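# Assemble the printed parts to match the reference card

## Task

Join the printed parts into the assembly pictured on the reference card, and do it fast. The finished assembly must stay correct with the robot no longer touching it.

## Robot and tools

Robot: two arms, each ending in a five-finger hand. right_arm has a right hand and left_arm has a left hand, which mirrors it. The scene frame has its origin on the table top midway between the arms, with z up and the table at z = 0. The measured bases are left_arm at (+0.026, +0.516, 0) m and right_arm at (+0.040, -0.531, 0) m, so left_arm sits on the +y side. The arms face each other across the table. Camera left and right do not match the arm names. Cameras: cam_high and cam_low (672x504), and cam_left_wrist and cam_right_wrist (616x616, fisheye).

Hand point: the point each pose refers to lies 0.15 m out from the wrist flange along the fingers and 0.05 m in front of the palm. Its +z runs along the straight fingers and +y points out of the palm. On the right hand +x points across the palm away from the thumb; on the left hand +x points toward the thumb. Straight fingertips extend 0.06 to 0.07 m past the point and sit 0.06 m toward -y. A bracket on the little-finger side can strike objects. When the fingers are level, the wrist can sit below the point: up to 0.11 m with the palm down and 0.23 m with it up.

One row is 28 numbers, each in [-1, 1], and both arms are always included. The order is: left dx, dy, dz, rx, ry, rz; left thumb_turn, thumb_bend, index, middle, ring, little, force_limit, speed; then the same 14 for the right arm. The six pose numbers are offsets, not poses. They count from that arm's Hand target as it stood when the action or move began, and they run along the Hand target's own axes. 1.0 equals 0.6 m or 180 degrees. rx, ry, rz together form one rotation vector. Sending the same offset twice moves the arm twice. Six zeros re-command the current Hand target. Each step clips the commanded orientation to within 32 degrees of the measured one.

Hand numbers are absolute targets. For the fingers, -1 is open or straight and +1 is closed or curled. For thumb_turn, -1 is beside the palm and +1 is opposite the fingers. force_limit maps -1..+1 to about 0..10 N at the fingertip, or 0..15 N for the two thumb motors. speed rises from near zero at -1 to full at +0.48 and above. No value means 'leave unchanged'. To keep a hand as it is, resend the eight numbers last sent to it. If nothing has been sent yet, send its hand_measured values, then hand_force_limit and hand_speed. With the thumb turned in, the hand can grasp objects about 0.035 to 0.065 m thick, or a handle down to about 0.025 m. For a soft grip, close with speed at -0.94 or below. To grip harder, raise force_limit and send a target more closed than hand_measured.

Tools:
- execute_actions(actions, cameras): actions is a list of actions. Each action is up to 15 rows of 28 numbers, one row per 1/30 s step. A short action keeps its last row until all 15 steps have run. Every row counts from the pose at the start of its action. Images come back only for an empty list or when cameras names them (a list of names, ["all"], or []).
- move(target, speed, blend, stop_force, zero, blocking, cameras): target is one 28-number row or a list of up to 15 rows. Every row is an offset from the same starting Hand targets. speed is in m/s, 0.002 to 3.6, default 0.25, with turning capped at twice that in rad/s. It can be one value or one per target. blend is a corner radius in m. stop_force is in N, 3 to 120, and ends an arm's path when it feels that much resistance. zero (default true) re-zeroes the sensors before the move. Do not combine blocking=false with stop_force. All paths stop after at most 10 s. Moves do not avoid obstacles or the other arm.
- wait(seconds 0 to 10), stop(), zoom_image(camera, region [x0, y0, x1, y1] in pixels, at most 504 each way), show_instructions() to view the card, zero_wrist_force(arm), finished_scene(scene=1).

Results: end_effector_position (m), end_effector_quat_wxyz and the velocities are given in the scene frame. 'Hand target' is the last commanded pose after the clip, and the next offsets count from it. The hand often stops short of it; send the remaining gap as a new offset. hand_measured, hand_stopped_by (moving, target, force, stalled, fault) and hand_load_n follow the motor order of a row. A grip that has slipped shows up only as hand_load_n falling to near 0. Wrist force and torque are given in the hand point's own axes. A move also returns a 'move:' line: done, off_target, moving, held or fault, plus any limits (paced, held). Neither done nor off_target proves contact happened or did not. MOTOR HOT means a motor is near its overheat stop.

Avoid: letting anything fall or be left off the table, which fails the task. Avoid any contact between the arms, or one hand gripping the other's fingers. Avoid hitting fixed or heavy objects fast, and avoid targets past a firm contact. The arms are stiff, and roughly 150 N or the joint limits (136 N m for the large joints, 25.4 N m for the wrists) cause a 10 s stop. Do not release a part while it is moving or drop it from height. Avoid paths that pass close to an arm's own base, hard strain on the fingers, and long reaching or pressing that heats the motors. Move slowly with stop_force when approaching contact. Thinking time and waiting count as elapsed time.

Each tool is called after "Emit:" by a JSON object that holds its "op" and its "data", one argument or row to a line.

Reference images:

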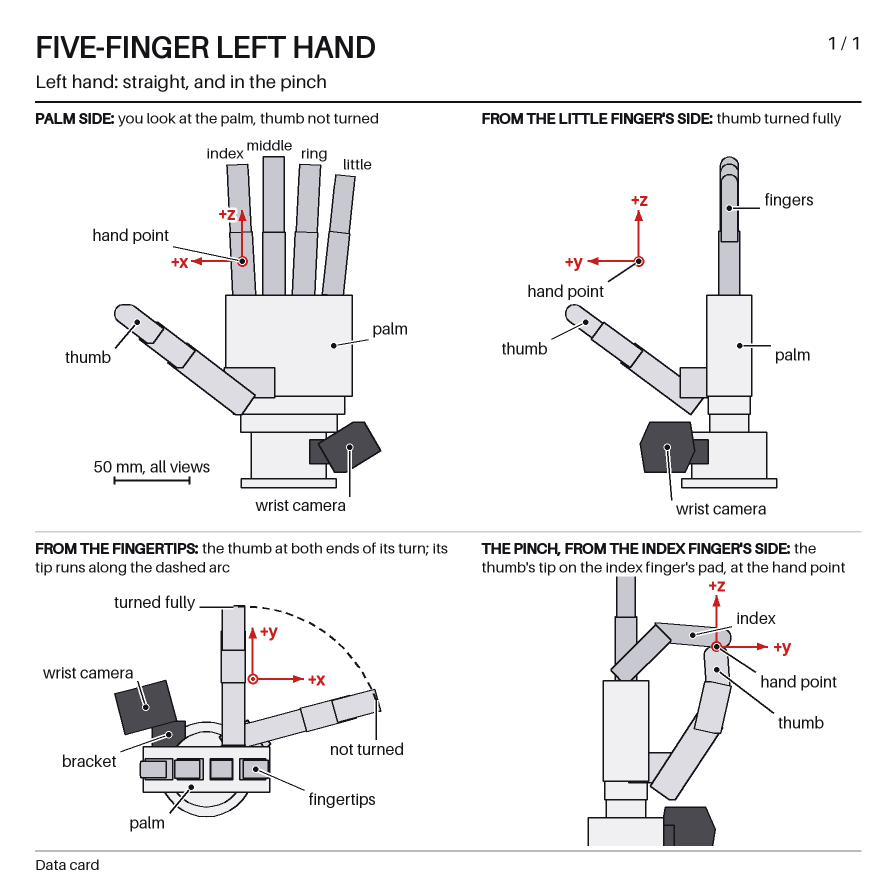

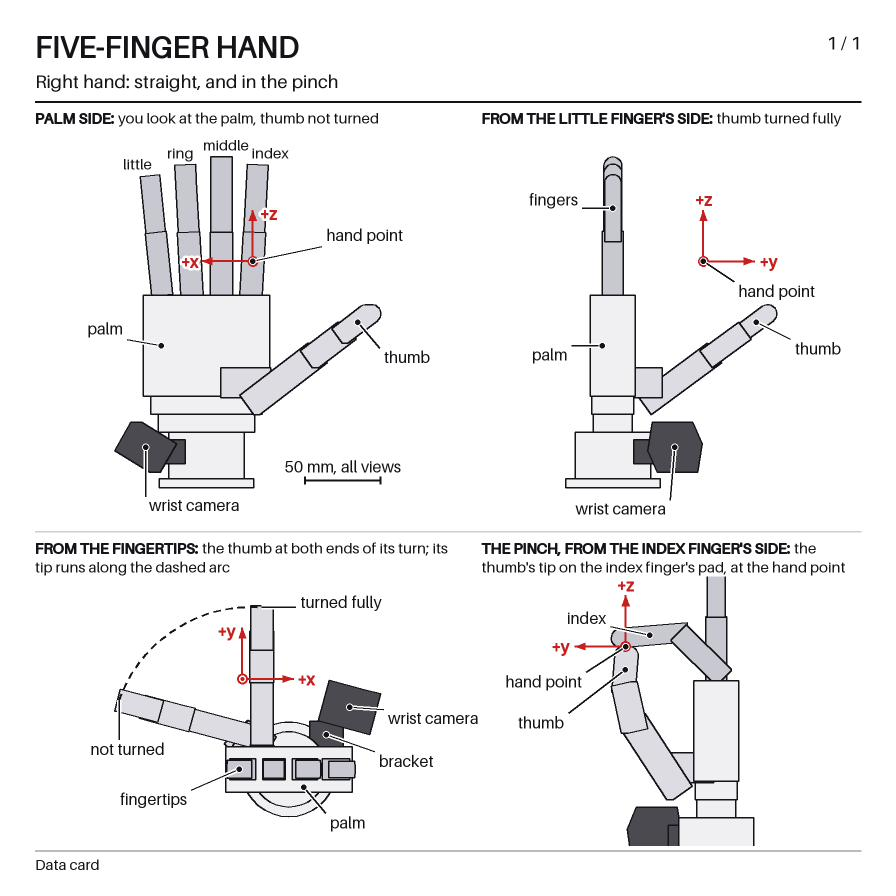

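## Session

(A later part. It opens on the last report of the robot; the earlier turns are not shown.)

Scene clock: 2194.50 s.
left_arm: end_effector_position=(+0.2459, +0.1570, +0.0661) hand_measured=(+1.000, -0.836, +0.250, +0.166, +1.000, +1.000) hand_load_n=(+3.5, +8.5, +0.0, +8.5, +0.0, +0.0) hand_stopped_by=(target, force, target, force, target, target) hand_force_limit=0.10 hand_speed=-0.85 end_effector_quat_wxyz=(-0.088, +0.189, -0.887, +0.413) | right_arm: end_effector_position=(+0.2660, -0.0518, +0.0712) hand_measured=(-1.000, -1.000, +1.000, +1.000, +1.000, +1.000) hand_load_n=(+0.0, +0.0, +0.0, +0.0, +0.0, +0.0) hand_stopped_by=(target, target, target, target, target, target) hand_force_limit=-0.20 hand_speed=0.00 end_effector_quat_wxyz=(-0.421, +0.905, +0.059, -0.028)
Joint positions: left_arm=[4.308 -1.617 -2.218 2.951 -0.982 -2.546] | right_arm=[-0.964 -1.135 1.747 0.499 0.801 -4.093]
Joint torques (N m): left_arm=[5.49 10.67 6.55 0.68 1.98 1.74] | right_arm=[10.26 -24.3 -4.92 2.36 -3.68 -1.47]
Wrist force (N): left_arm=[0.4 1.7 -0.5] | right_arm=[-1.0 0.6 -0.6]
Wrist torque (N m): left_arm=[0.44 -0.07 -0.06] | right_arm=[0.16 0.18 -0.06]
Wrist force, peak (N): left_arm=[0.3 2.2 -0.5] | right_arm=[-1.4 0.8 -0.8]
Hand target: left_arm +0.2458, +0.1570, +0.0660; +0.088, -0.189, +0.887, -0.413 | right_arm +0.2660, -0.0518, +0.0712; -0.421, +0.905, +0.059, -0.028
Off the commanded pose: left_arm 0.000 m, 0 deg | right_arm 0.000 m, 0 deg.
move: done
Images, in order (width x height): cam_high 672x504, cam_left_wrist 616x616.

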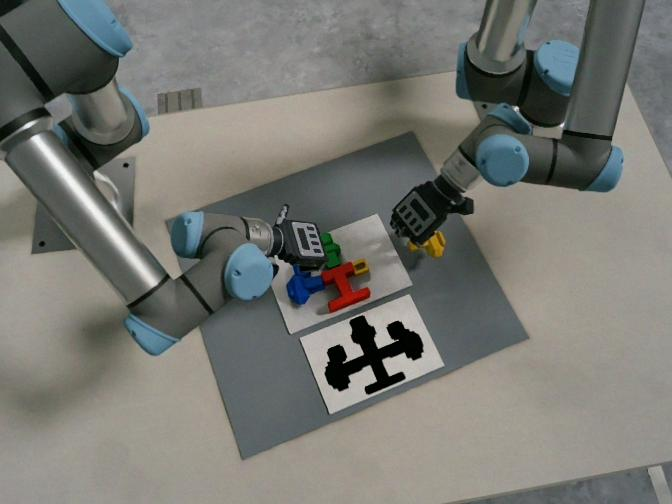

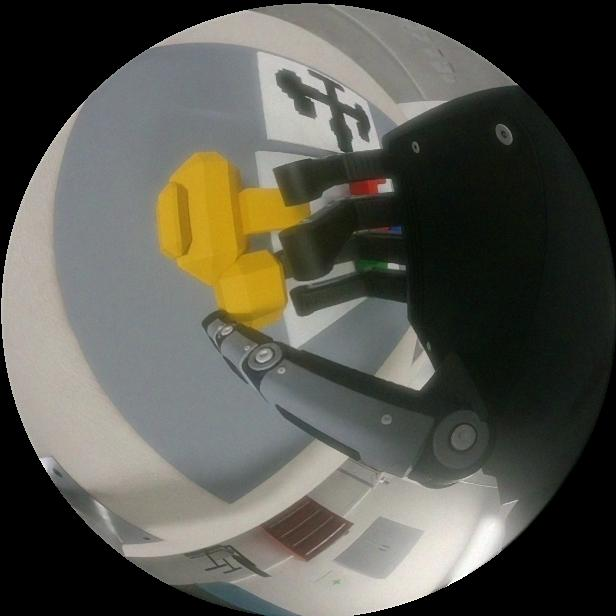

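Emit:
{"op": "move", "data": {
  "target": [
    [0,0,0,0,0,0,1,-0.5,0.5,0.25,1,1,0.1,-0.85,0,0,0,0,0,0,-1,-1,1,1,1,1,-0.2,0],
    [0,0,0,0,0,0,1,-0.5,0.5,0.25,1,1,0.1,-0.85,0,0.0473,-0.1343,0,0,0,-1,-1,1,1,1,1,-0.2,0],
    [0.0642,-0.1138,0.1513,0,0,0,1,-0.5,0.5,0.25,1,1,0.1,-0.85,0,0.0473,-0.1343,0,0,0,-1,-1,1,1,1,1,-0.2,0]
  ],
  "speed": 0.15,
  "cameras": ["all"]
}}

Emit:
{"op": "zoom_image", "data": {
  "camera": "cam_high",
  "region": [330, 245, 400, 315]
}}

Emit:
{"op": "zoom_image", "data": {
  "camera": "cam_left_wrist",
  "region": [210, 110, 350, 250]
}}

Emit:
{"op": "zoom_image", "data": {
  "camera": "cam_low",
  "region": [440, 240, 540, 300]
}}

Emit:
{"op": "zoom_image", "data": {
  "camera": "cam_right_wrist",
  "region": [200, 60, 400, 260]
}}

Scene clock: 2234.73 s.
left_arm: end_effector_position=(+0.2568, +0.0378, +0.0599) hand_measured=(+1.000, -0.836, +0.500, +0.166, +1.000, +1.000) hand_load_n=(+3.5, +8.0, +0.0, +8.5, +0.0, +0.0) hand_stopped_by=(target, force, target, force, target, target) hand_force_limit=0.10 hand_speed=-0.85 end_effector_quat_wxyz=(-0.088, +0.189, -0.887, +0.413) | right_arm: end_effector_position=(+0.2764, -0.1311, +0.1013) hand_measured=(-1.000, -1.000, +1.000, +1.000, +1.000, +1.000) hand_load_n=(+0.0, +0.0, +0.0, +0.0, +0.0, +0.0) hand_stopped_by=(target, target, target, target, target, target) hand_force_limit=-0.20 hand_speed=0.00 end_effector_quat_wxyz=(-0.421, +0.905, +0.059, -0.028)
Joint positions: left_arm=[3.977 -1.834 -1.946 3.021 -1.209 -2.818] | right_arm=[-1.161 -1.243 1.869 0.677 0.731 -4.359]
Joint torques (N m): left_arm=[-7.34 29.76 18 -1.42 2.32 0.72] | right_arm=[-6.67 -32.71 -18.66 3.14 1.71 -1.06]
Wrist force (N): left_arm=[0.3 2.0 -0.9] | right_arm=[-0.8 1.2 -0.7]
Wrist torque (N m): left_arm=[0.49 -0.04 -0.10] | right_arm=[0.27 0.15 -0.05]
Wrist force, peak (N): left_arm=[-0.1 2.5 -1.5] | right_arm=[-1.2 1.2 -1.6]
Hand target: left_arm +0.2568, +0.0377, +0.0599; +0.088, -0.189, +0.887, -0.413 | right_arm +0.2764, -0.1311, +0.1013; -0.421, +0.905, +0.059, -0.028
Off the commanded pose: left_arm 0.000 m, 0 deg | right_arm 0.000 m, 0 deg.
move: done

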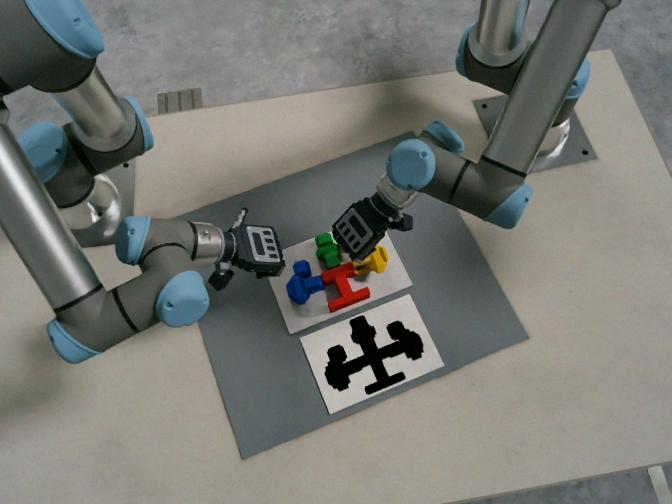

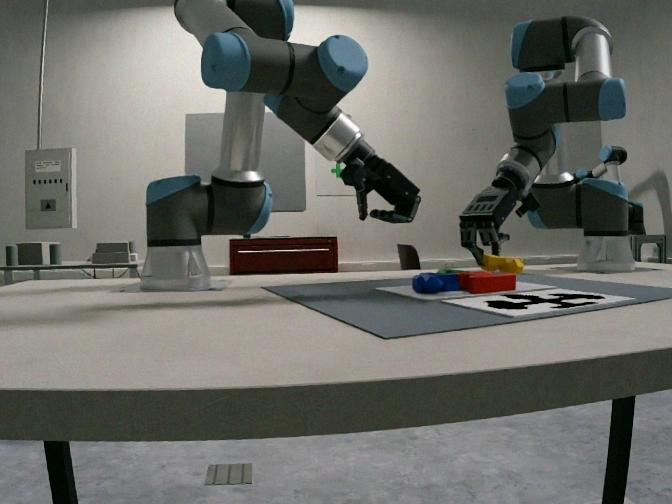

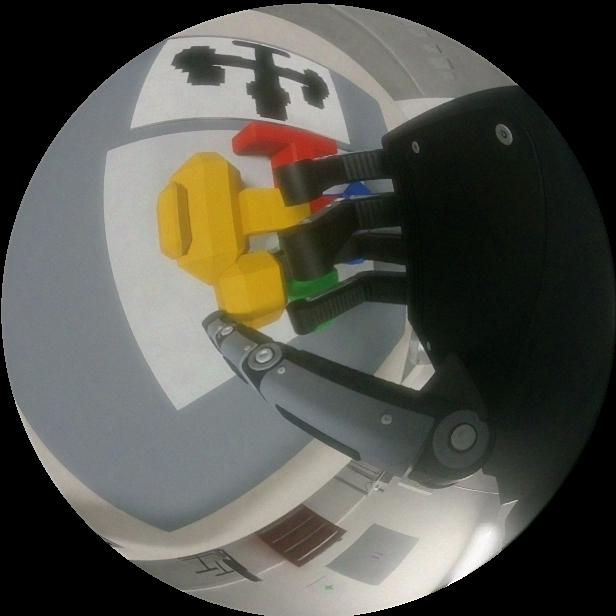

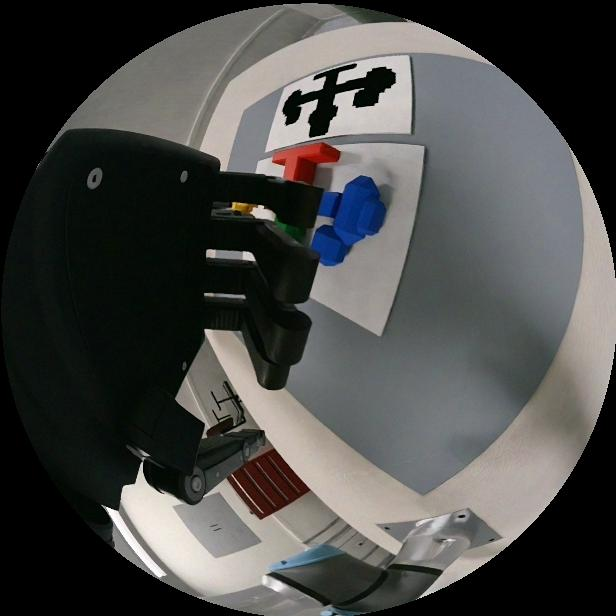

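Scaled by 7.200 from the camera's 672x504 image, which has a finer 960x720 frame.

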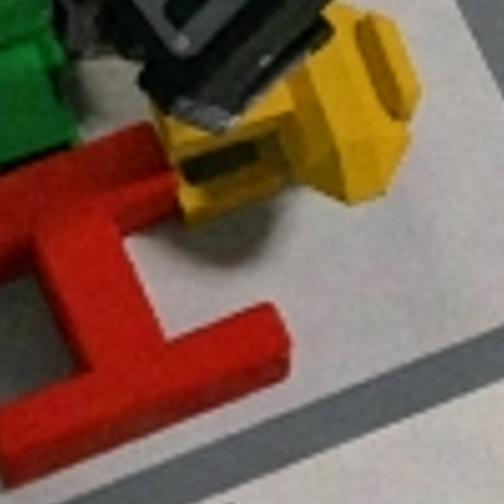

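Scaled by 3.600 from the camera's 616x616 image, which has a finer 880x880 frame.

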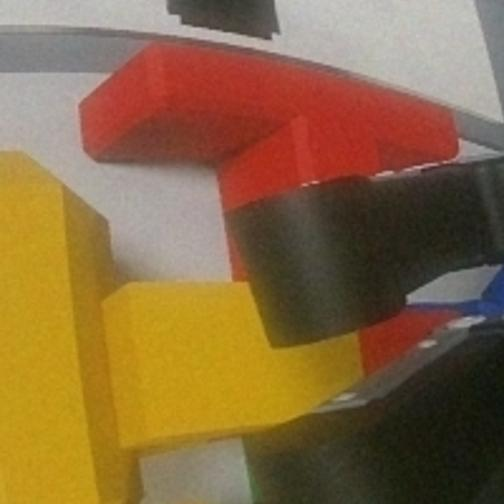

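Scaled by 5.040 from the camera's 672x504 image, which has a finer 960x720 frame.

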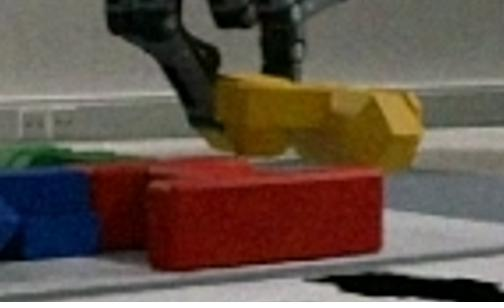

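Scaled by 2.520 from the camera's 616x616 image, which has a finer 880x880 frame.

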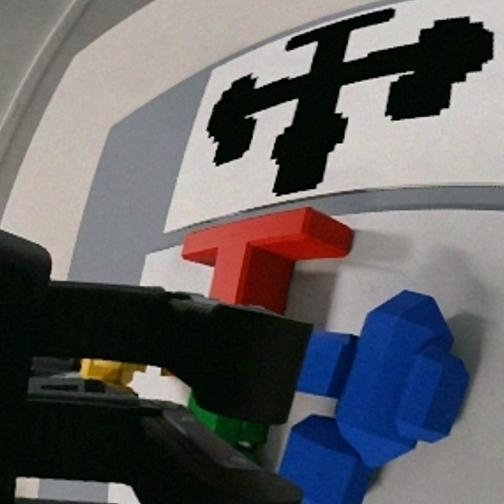

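Emit:
{"op": "move", "data": {
  "target": [
    [0.007,0.01752,0.00506,0,0,0,1,-0.5,0.5,0.25,1,1,0.1,-0.85,0,0,0,0,0,0,-1,-1,1,1,1,1,-0.2,0]
  ],
  "speed": 0.05,
  "cameras": ["cam_high","cam_low"]
}}

Emit:
{"op": "zoom_image", "data": {
  "camera": "cam_high",
  "region": [330, 245, 400, 315]
}}

Scene clock: 2304.33 s.
left_arm: end_effector_position=(+0.2511, +0.0401, +0.0498) hand_measured=(+1.000, -0.836, +0.500, +0.166, +1.000, +1.000) hand_load_n=(+3.5, +8.5, +0.0, +8.5, +0.0, +0.0) hand_stopped_by=(target, force, target, force, target, target) hand_force_limit=0.10 hand_speed=-0.85 end_effector_quat_wxyz=(-0.088, +0.189, -0.887, +0.413) | right_arm: end_effector_position=(+0.2764, -0.1311, +0.1013) hand_measured=(-1.000, -1.000, +1.000, +1.000, +1.000, +1.000) hand_load_n=(+0.0, +0.0, +0.0, +0.0, +0.0, +0.0) hand_stopped_by=(target, target, target, target, target, target) hand_force_limit=-0.20 hand_speed=0.00 end_effector_quat_wxyz=(-0.421, +0.905, +0.059, -0.028)
Joint positions: left_arm=[3.972 -1.838 -1.972 3.053 -1.212 -2.822] | right_arm=[-1.161 -1.243 1.869 0.677 0.731 -4.359]
Joint torques (N m): left_arm=[-0.8 27.25 24.99 -2.76 -0.84 -1.68] | right_arm=[-8.97 -32.76 -20.94 3.07 1.61 1.12]
Wrist force (N): left_arm=[0.5 2.1 -0.8] | right_arm=[-1.3 0.8 -0.5]
Wrist torque (N m): left_arm=[0.50 -0.06 -0.01] | right_arm=[0.20 0.24 -0.10]
Wrist force, peak (N): left_arm=[0.6 2.1 -1.0] | right_arm=[-1.3 0.9 -0.7]
Hand target: left_arm +0.2512, +0.0401, +0.0499; +0.088, -0.189, +0.887, -0.413 | right_arm +0.2764, -0.1311, +0.1013; -0.421, +0.905, +0.059, -0.028
Off the commanded pose: left_arm 0.000 m, 0 deg | right_arm 0.000 m, 0 deg.
move: done
Images, in order (width x height): cam_high 672x504, cam_low 672x504.

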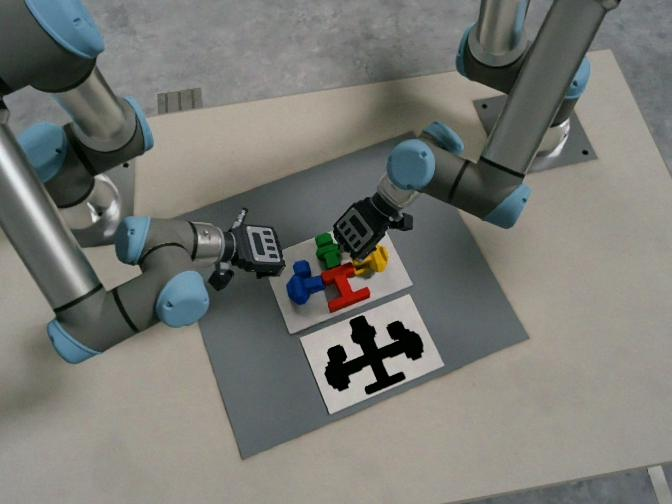

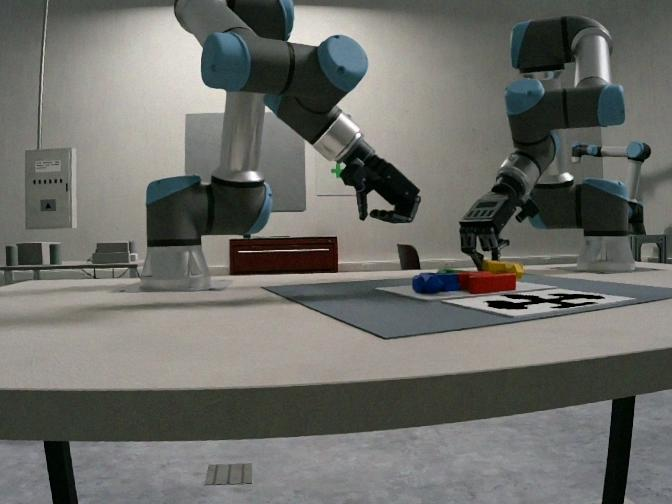

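Scaled by 7.200 from the camera's 672x504 image, which has a finer 960x720 frame.

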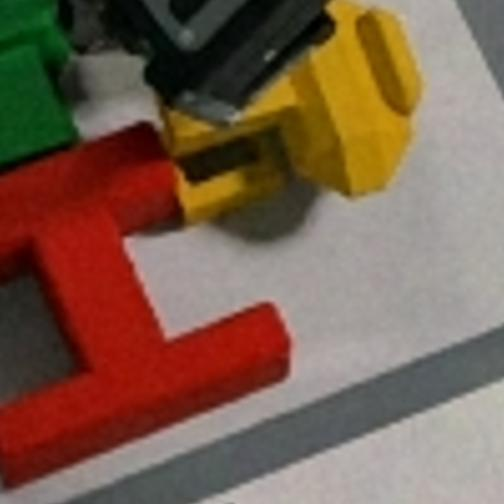

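Emit:
{"op": "zoom_image", "data": {
  "camera": "cam_high",
  "region": [345, 250, 385, 280]
}}

Emit:
{"op": "zoom_image", "data": {
  "camera": "cam_low",
  "region": [455, 240, 535, 300]
}}

Scaled by 12.600 from the camera's 672x504 image, which has a finer 960x720 frame.

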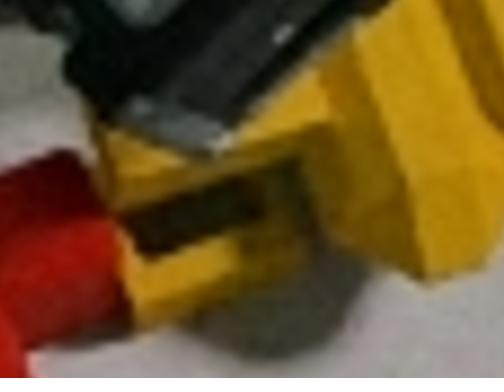

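Scaled by 6.300 from the camera's 672x504 image, which has a finer 960x720 frame.

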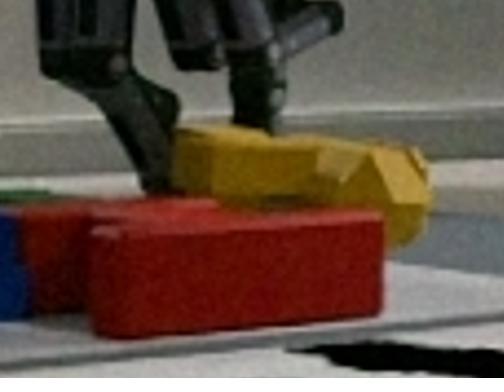

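Emit:
{"op": "move", "data": {
  "target": [0,0.0281,0.0236,0,0,0,1,-0.5,0.5,0.25,1,1,0.1,-0.85,0,0,0,0,0,0,-1,-1,1,1,1,1,-0.2,0],
  "speed": 0.02,
  "stop_force": 3,
  "cameras": ["cam_high","cam_low"]
}}

Emit:
{"op": "zoom_image", "data": {
  "camera": "cam_high",
  "region": [345, 250, 385, 280]
}}

Emit:
{"op": "zoom_image", "data": {
  "camera": "cam_low",
  "region": [455, 240, 535, 300]
}}

Scene clock: 2359.47 s.
left_arm: end_effector_position=(+0.2512, +0.0401, +0.0375) hand_measured=(+1.000, -0.836, +0.500, +0.166, +1.000, +1.000) hand_load_n=(+3.5, +7.5, +0.0, +7.5, +0.0, +0.0) hand_stopped_by=(target, force, target, force, target, target) hand_force_limit=0.10 hand_speed=-0.85 end_effector_quat_wxyz=(-0.088, +0.189, -0.887, +0.413) | right_arm: end_effector_position=(+0.2764, -0.1311, +0.1013) hand_measured=(-1.000, -1.000, +1.000, +1.000, +1.000, +1.000) hand_load_n=(-0.5, +0.0, +0.0, +0.0, +0.0, +0.0) hand_stopped_by=(target, target, target, target, target, target) hand_force_limit=-0.20 hand_speed=0.00 end_effector_quat_wxyz=(-0.421, +0.905, +0.059, -0.028)
Joint positions: left_arm=[3.972 -1.858 -1.985 3.085 -1.212 -2.822] | right_arm=[-1.161 -1.243 1.869 0.677 0.731 -4.359]
Joint torques (N m): left_arm=[4.67 37.76 24.05 1.57 1.62 1.52] | right_arm=[-9.96 -33.58 -21.07 3.09 1.58 1.09]
Wrist force (N): left_arm=[0.7 1.7 -0.8] | right_arm=[-0.9 0.9 -0.6]
Wrist torque (N m): left_arm=[0.45 -0.10 0.02] | right_arm=[0.22 0.18 -0.07]
Wrist force, peak (N): left_arm=[0.3 -1.1 -5.8] | right_arm=[-1.4 0.9 -0.8]
Hand target: left_arm +0.2512, +0.0401, +0.0375; +0.088, -0.189, +0.887, -0.413 (not the last commanded pose) | right_arm +0.2764, -0.1311, +0.1013; -0.421, +0.905, +0.059, -0.028
Off the commanded pose: left_arm 0.010 m, 0 deg | right_arm 0.000 m, 0 deg.
move: contact (left_arm)
Images, in order (width x height): cam_high 672x504, cam_low 672x504.

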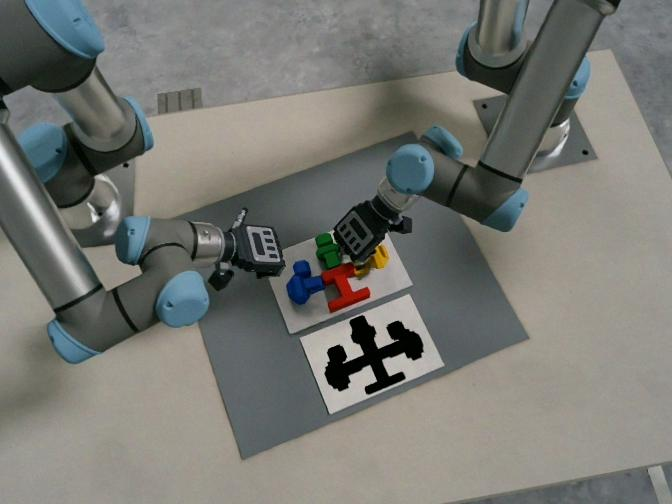

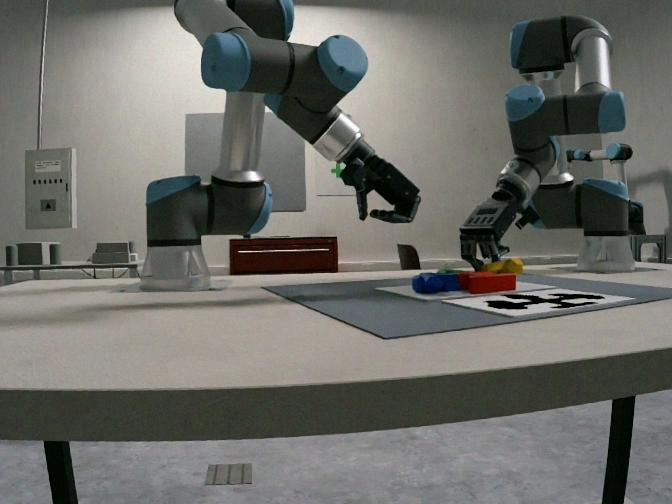

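Scaled by 12.600 from the camera's 672x504 image, which has a finer 960x720 frame.

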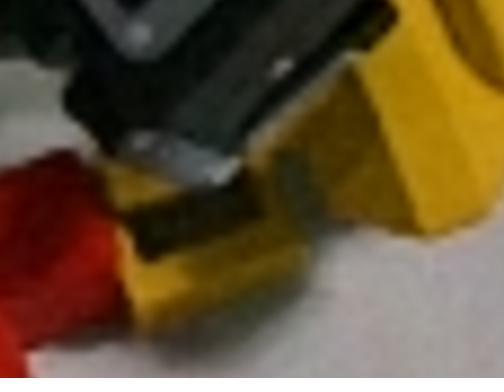

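Scaled by 6.300 from the camera's 672x504 image, which has a finer 960x720 frame.

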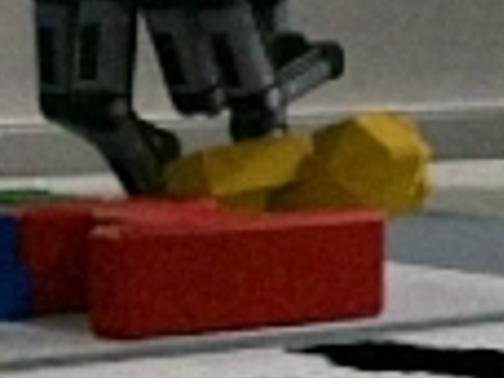

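Emit:
{"op": "move", "data": {
  "target": [0,-0.01277,-0.01072,0,0,0,1,-0.5,0.5,0.25,1,1,0.1,-0.85,0,0,0,0,0,0,-1,-1,1,1,1,1,-0.2,0],
  "speed": 0.05,
  "cameras": ["cam_high","cam_low","cam_left_wrist","cam_right_wrist"]
}}

Emit:
{"op": "zoom_image", "data": {
  "camera": "cam_high",
  "region": [345, 250, 385, 280]
}}

Emit:
{"op": "zoom_image", "data": {
  "camera": "cam_low",
  "region": [455, 240, 535, 300]
}}

Scene clock: 2425.87 s.
left_arm: end_effector_position=(+0.2512, +0.0401, +0.0477) hand_measured=(+1.000, -0.836, +0.500, +0.166, +1.000, +1.000) hand_load_n=(+3.5, +7.5, +0.0, +7.5, +0.0, +0.0) hand_stopped_by=(target, force, target, force, target, target) hand_force_limit=0.10 hand_speed=-0.85 end_effector_quat_wxyz=(-0.088, +0.189, -0.887, +0.413) | right_arm: end_effector_position=(+0.2764, -0.1311, +0.1013) hand_measured=(-1.000, -1.000, +1.000, +1.000, +1.000, +1.000) hand_load_n=(-0.5, +0.0, +0.0, +0.0, +0.0, +0.0) hand_stopped_by=(target, target, target, target, target, target) hand_force_limit=-0.20 hand_speed=0.00 end_effector_quat_wxyz=(-0.421, +0.905, +0.059, -0.028)
Joint positions: left_arm=[3.972 -1.842 -1.974 3.058 -1.212 -2.822] | right_arm=[-1.161 -1.243 1.869 0.677 0.731 -4.359]
Joint torques (N m): left_arm=[4.28 19.63 11.52 1.84 1.87 0.95] | right_arm=[-9.61 -32.75 -20.59 3.14 1.46 1.11]
Wrist force (N): left_arm=[0.5 1.6 -0.8] | right_arm=[-1.1 0.7 -0.6]
Wrist torque (N m): left_arm=[0.44 -0.07 0.00] | right_arm=[0.19 0.20 -0.08]
Wrist force, peak (N): left_arm=[0.4 2.0 -1.3] | right_arm=[-1.2 1.0 -0.9]
Hand target: left_arm +0.2512, +0.0401, +0.0475; +0.088, -0.189, +0.887, -0.413 | right_arm +0.2764, -0.1311, +0.1013; -0.421, +0.905, +0.059, -0.028
Off the commanded pose: left_arm 0.000 m, 0 deg | right_arm 0.000 m, 0 deg.
move: done

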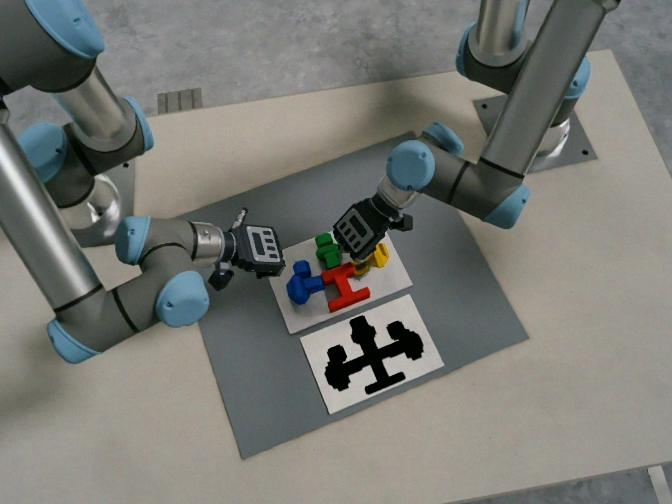

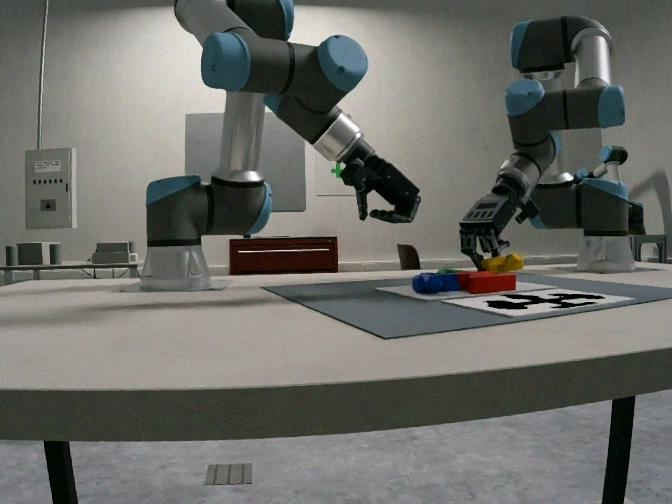

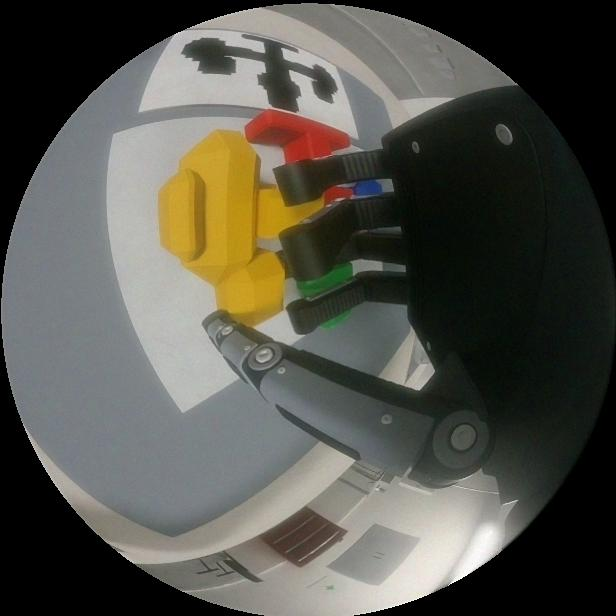

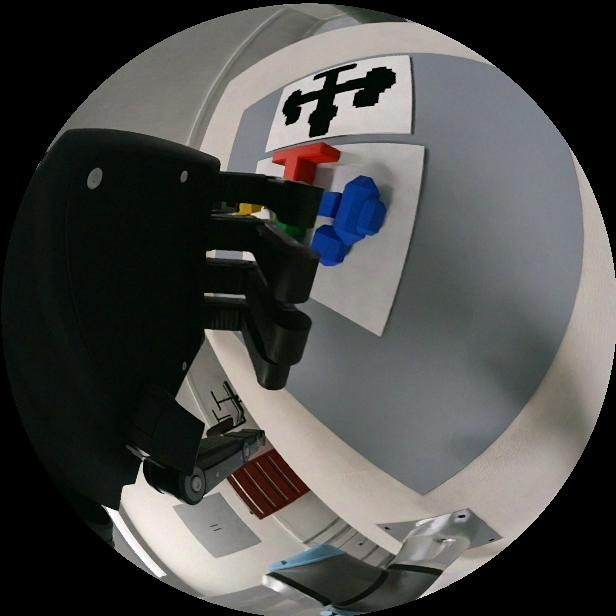

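Scaled by 12.600 from the camera's 672x504 image, which has a finer 960x720 frame.

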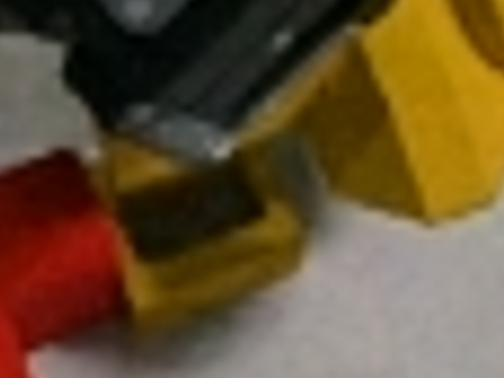

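Scaled by 6.300 from the camera's 672x504 image, which has a finer 960x720 frame.

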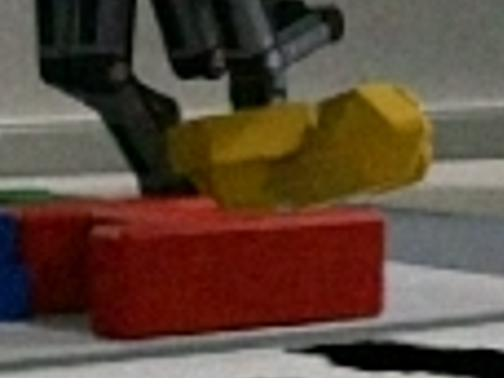

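Emit:
{"op": "zoom_image", "data": {
  "camera": "cam_left_wrist",
  "region": [140, 90, 400, 350]
}}

Scaled by 1.938 from the camera's 616x616 image, which has a finer 880x880 frame.

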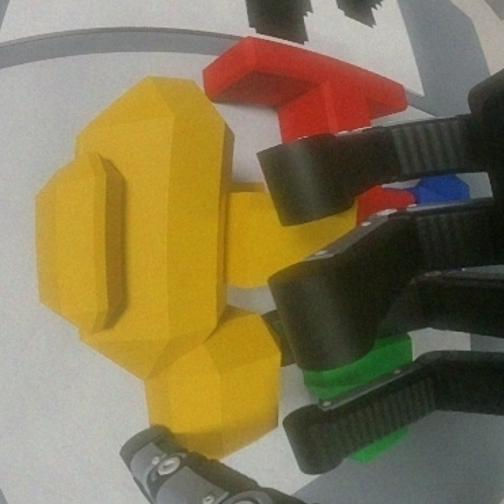

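Emit:
{"op": "move", "data": {
  "target": [
    [0,-0.0287,-0.0241,0,0,0,1,-0.5,0.5,0.25,1,1,0.1,-0.85,0,0,0,0,0,0,-1,-1,1,1,1,1,-0.2,0],
    [-0.0498,0.1182,-0.1338,0,0,0,1,-0.5,0.5,0.25,1,1,0.1,-0.85,0,0,0,0,0,0,-1,-1,1,1,1,1,-0.2,0]
  ],
  "speed": 0.2,
  "blend": [0.02, 0]
}}

Emit:
{"op": "move", "data": {
  "target": [0,0.0255,0.0214,0,0,0,1,-0.5,0.5,0.25,1,1,0.1,-0.85,0,0,0,0,0,0,-1,-1,1,1,1,1,-0.2,0],
  "speed": 0.025,
  "stop_force": 5,
  "cameras": ["cam_high","cam_low","cam_left_wrist"]
}}

Emit:
{"op": "zoom_image", "data": {
  "camera": "cam_low",
  "region": [460, 230, 580, 300]
}}

Scene clock: 2509.27 s.
left_arm: end_effector_position=(+0.2349, +0.1500, +0.0449) hand_measured=(+1.000, -0.836, +0.500, +0.166, +1.000, +1.000) hand_load_n=(+3.5, +7.5, +0.0, +7.5, +0.0, +0.0) hand_stopped_by=(target, force, target, force, target, target) hand_force_limit=0.10 hand_speed=-0.85 end_effector_quat_wxyz=(-0.088, +0.189, -0.887, +0.413) | right_arm: end_effector_position=(+0.2764, -0.1311, +0.1013) hand_measured=(-1.000, -1.000, +1.000, +1.000, +1.000, +1.000) hand_load_n=(+0.0, +0.0, +0.0, +0.0, +0.0, +0.0) hand_stopped_by=(target, target, target, target, target, target) hand_force_limit=-0.20 hand_speed=0.00 end_effector_quat_wxyz=(-0.421, +0.905, +0.059, -0.028)
Joint positions: left_arm=[4.265 -1.648 -2.251 3.036 -1.009 -2.585] | right_arm=[-1.161 -1.243 1.869 0.677 0.731 -4.359]
Joint torques (N m): left_arm=[4.87 14.15 9.23 1.44 -0.66 -0.18] | right_arm=[-9.38 -32.83 -20.74 3.11 1.43 1.16]
Wrist force (N): left_arm=[0.5 1.9 -0.8] | right_arm=[-1.0 0.7 -0.6]
Wrist torque (N m): left_arm=[0.49 -0.08 -0.02] | right_arm=[0.19 0.18 -0.09]
Wrist force, peak (N): left_arm=[0.2 2.9 -1.8] | right_arm=[-1.2 0.9 -0.9]
Hand target: left_arm +0.2349, +0.1501, +0.0449; +0.088, -0.189, +0.887, -0.413 | right_arm +0.2764, -0.1311, +0.1013; -0.421, +0.905, +0.059, -0.028
Off the commanded pose: left_arm 0.000 m, 0 deg | right_arm 0.000 m, 0 deg.
move: done; blend cut to 0.0112 m at target 1

Scene clock: 2511.10 s.
left_arm: end_effector_position=(+0.2349, +0.1501, +0.0249) hand_measured=(+1.000, -0.834, +0.500, +0.166, +1.000, +1.000) hand_load_n=(+0.0, +0.0, -1.0, +0.0, +0.0, +0.0) hand_stopped_by=(target, force, target, force, target, target) hand_force_limit=0.10 hand_speed=-0.85 end_effector_quat_wxyz=(-0.088, +0.189, -0.887, +0.413) | right_arm: end_effector_position=(+0.2764, -0.1311, +0.1013) hand_measured=(-1.000, -1.000, +1.000, +1.000, +1.000, +1.000) hand_load_n=(+0.0, +0.0, +0.0, +0.0, +0.0, +0.0) hand_stopped_by=(target, target, target, target, target, target) hand_force_limit=-0.20 hand_speed=0.00 end_effector_quat_wxyz=(-0.421, +0.905, +0.059, -0.028)
Joint positions: left_arm=[4.265 -1.691 -2.274 3.102 -1.009 -2.585] | right_arm=[-1.161 -1.243 1.869 0.677 0.731 -4.359]
Joint torques (N m): left_arm=[-6.29 27.44 21.79 -2.93 1.34 -2.14] | right_arm=[-9.24 -32.82 -20.77 3 1.43 1.13]
Wrist force (N): left_arm=[1.0 0.6 -1.7] | right_arm=[-1.1 0.9 -0.7]
Wrist torque (N m): left_arm=[0.46 -0.08 -0.02] | right_arm=[0.23 0.20 -0.08]
Wrist force, peak (N): left_arm=[-1.5 -1.5 -3.6] | right_arm=[-1.1 0.8 -1.0]
Hand target: left_arm +0.2348, +0.1501, +0.0249; +0.088, -0.189, +0.887, -0.413 | right_arm +0.2764, -0.1311, +0.1013; -0.421, +0.905, +0.059, -0.028
Off the commanded pose: left_arm 0.000 m, 0 deg | right_arm 0.000 m, 0 deg.
move: done
Images, in order (width x height): cam_high 672x504, cam_low 672x504, cam_left_wrist 616x616.

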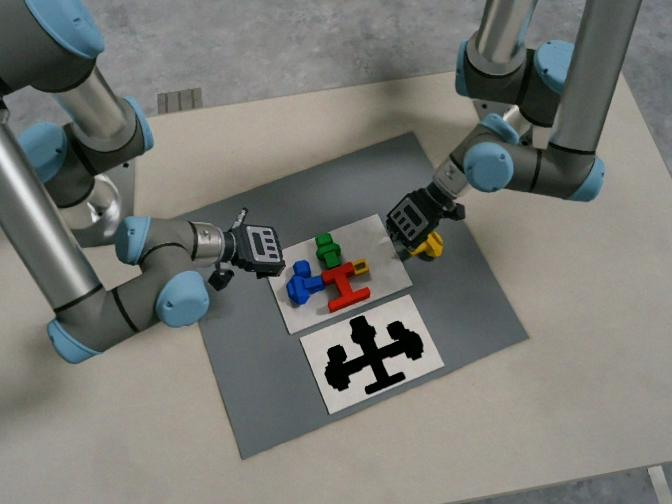

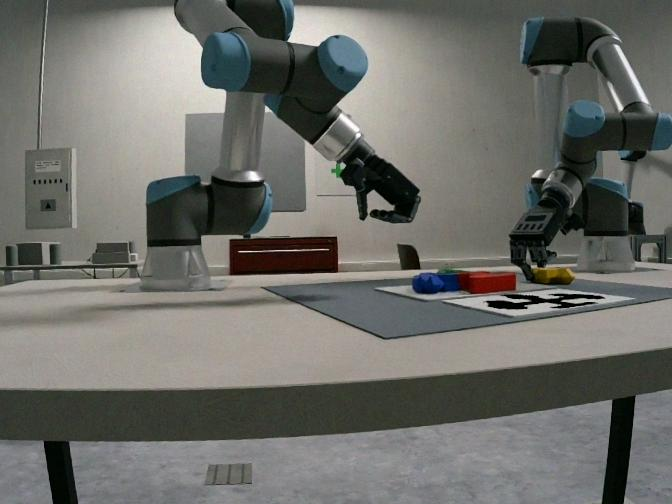

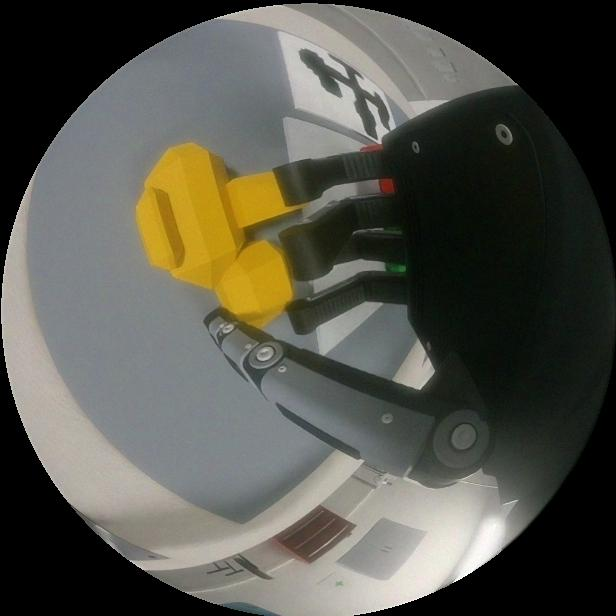

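Scaled by 4.200 from the camera's 672x504 image, which has a finer 960x720 frame.

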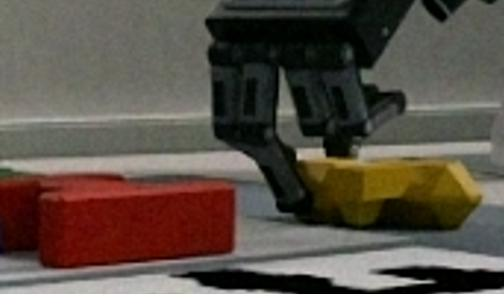

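Emit:
{"op": "zoom_image", "data": {
  "camera": "cam_high",
  "region": [345, 250, 385, 280]
}}

Emit:
{"op": "zoom_image", "data": {
  "camera": "cam_high",
  "region": [280, 225, 450, 315]
}}

Emit:
{"op": "zoom_image", "data": {
  "camera": "cam_left_wrist",
  "region": [120, 120, 340, 340]
}}

Scaled by 12.600 from the camera's 672x504 image, which has a finer 960x720 frame.

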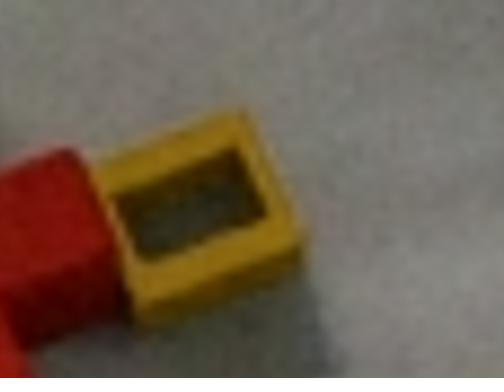

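Scaled by 2.965 from the camera's 672x504 image, which has a finer 960x720 frame.

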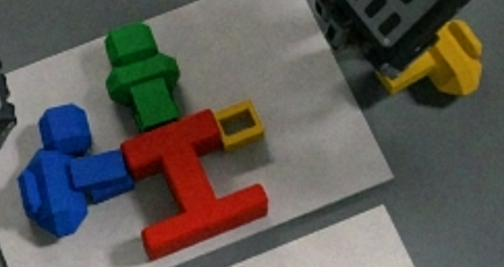

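Scaled by 2.291 from the camera's 616x616 image, which has a finer 880x880 frame.

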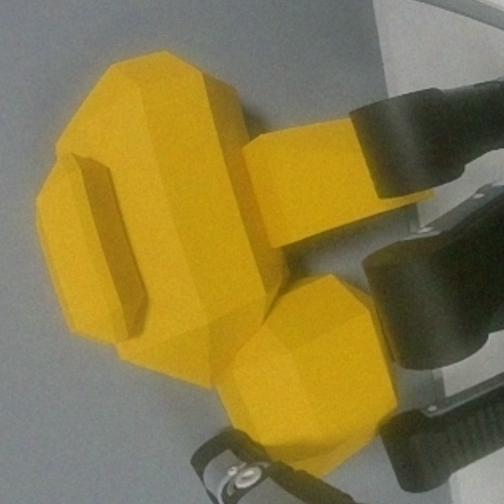

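Emit:
{"op": "zoom_image", "data": {
  "camera": "cam_high",
  "region": [400, 225, 450, 265]
}}

Scaled by 10.080 from the camera's 672x504 image, which has a finer 960x720 frame.

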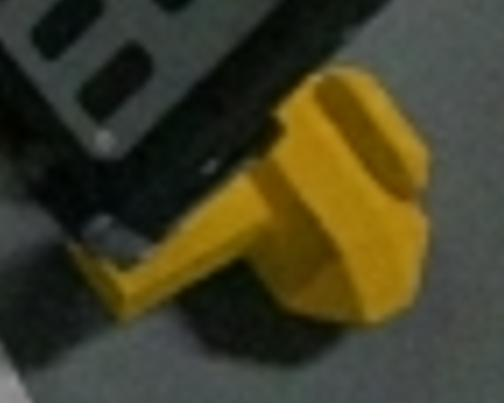

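Emit:
{"op": "move", "data": {
  "target": [
    [0,0,0,0,0,0,1,-1,0.5,0.25,1,1,0.5,-0.3,0,0,0,0,0,0,-1,-1,1,1,1,1,-0.2,0],
    [0,-0.0079,-0.00665,0,0,0,1,-1,-0.15,-0.15,1,1,0.5,-0.3,0,0,0,0,0,0,-1,-1,1,1,1,1,-0.2,0]
  ],
  "speed": 0.05,
  "cameras": ["cam_high","cam_left_wrist"]
}}

Emit:
{"op": "zoom_image", "data": {
  "camera": "cam_left_wrist",
  "region": [120, 120, 340, 340]
}}

Emit:
{"op": "zoom_image", "data": {
  "camera": "cam_high",
  "region": [400, 225, 450, 265]
}}

Scene clock: 2596.30 s.
left_arm: end_effector_position=(+0.2348, +0.1501, +0.0311) hand_measured=(+1.000, -1.000, -0.150, -0.150, +1.000, +1.000) hand_load_n=(+0.0, +0.0, +0.0, -2.5, +0.0, +0.0) hand_stopped_by=(target, target, target, target, target, target) hand_force_limit=0.50 hand_speed=-0.30 end_effector_quat_wxyz=(-0.088, +0.189, -0.887, +0.413) | right_arm: end_effector_position=(+0.2764, -0.1311, +0.1013) hand_measured=(-1.000, -1.000, +1.000, +1.000, +1.000, +1.000) hand_load_n=(+0.0, +0.0, +0.0, +0.0, +0.0, +0.0) hand_stopped_by=(target, target, target, target, target, target) hand_force_limit=-0.20 hand_speed=0.00 end_effector_quat_wxyz=(-0.421, +0.905, +0.059, -0.028)
Joint positions: left_arm=[4.265 -1.678 -2.267 3.081 -1.009 -2.585] | right_arm=[-1.161 -1.243 1.869 0.677 0.731 -4.359]
Joint torques (N m): left_arm=[2.21 9.37 5.35 1.63 -0.16 0.53] | right_arm=[-9.99 -33.01 -20.95 3 1.38 1.19]
Wrist force (N): left_arm=[0.1 1.2 -3.3] | right_arm=[-0.9 0.7 -0.5]
Wrist torque (N m): left_arm=[0.47 -0.12 -0.01] | right_arm=[0.19 0.17 -0.08]
Wrist force, peak (N): left_arm=[0.2 1.1 -3.8] | right_arm=[-1.0 0.9 -0.9]
Hand target: left_arm +0.2348, +0.1501, +0.0311; +0.088, -0.189, +0.887, -0.413 | right_arm +0.2764, -0.1311, +0.1013; -0.421, +0.905, +0.059, -0.028
Off the commanded pose: left_arm 0.000 m, 0 deg | right_arm 0.000 m, 0 deg.
move: done
Images, in order (width x height): cam_high 672x504, cam_left_wrist 616x616.

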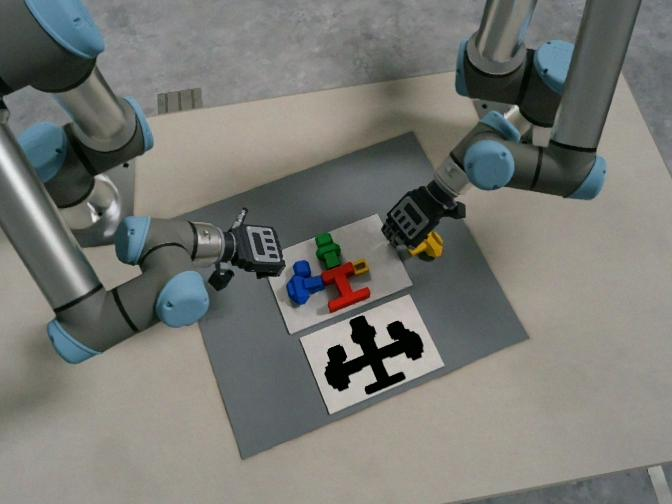

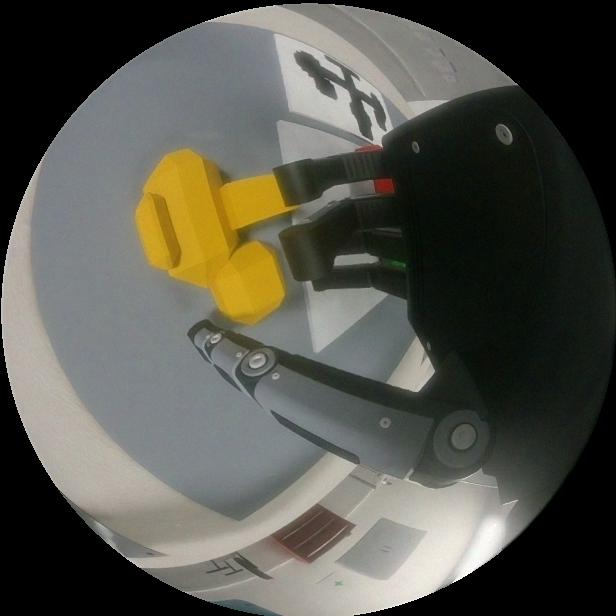

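Scaled by 2.291 from the camera's 616x616 image, which has a finer 880x880 frame.

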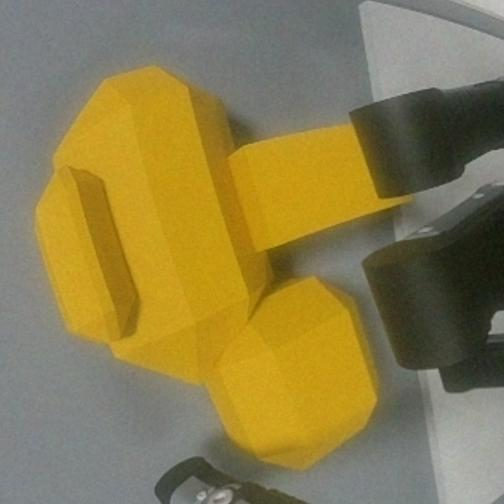

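Scaled by 10.080 from the camera's 672x504 image, which has a finer 960x720 frame.

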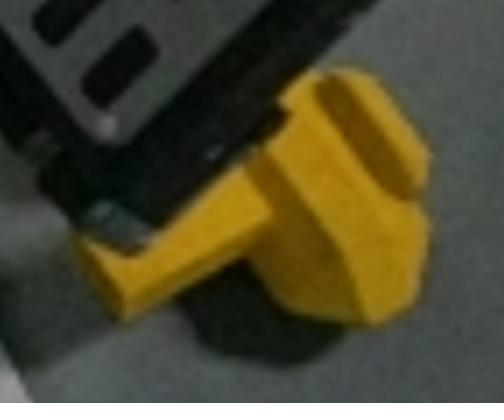

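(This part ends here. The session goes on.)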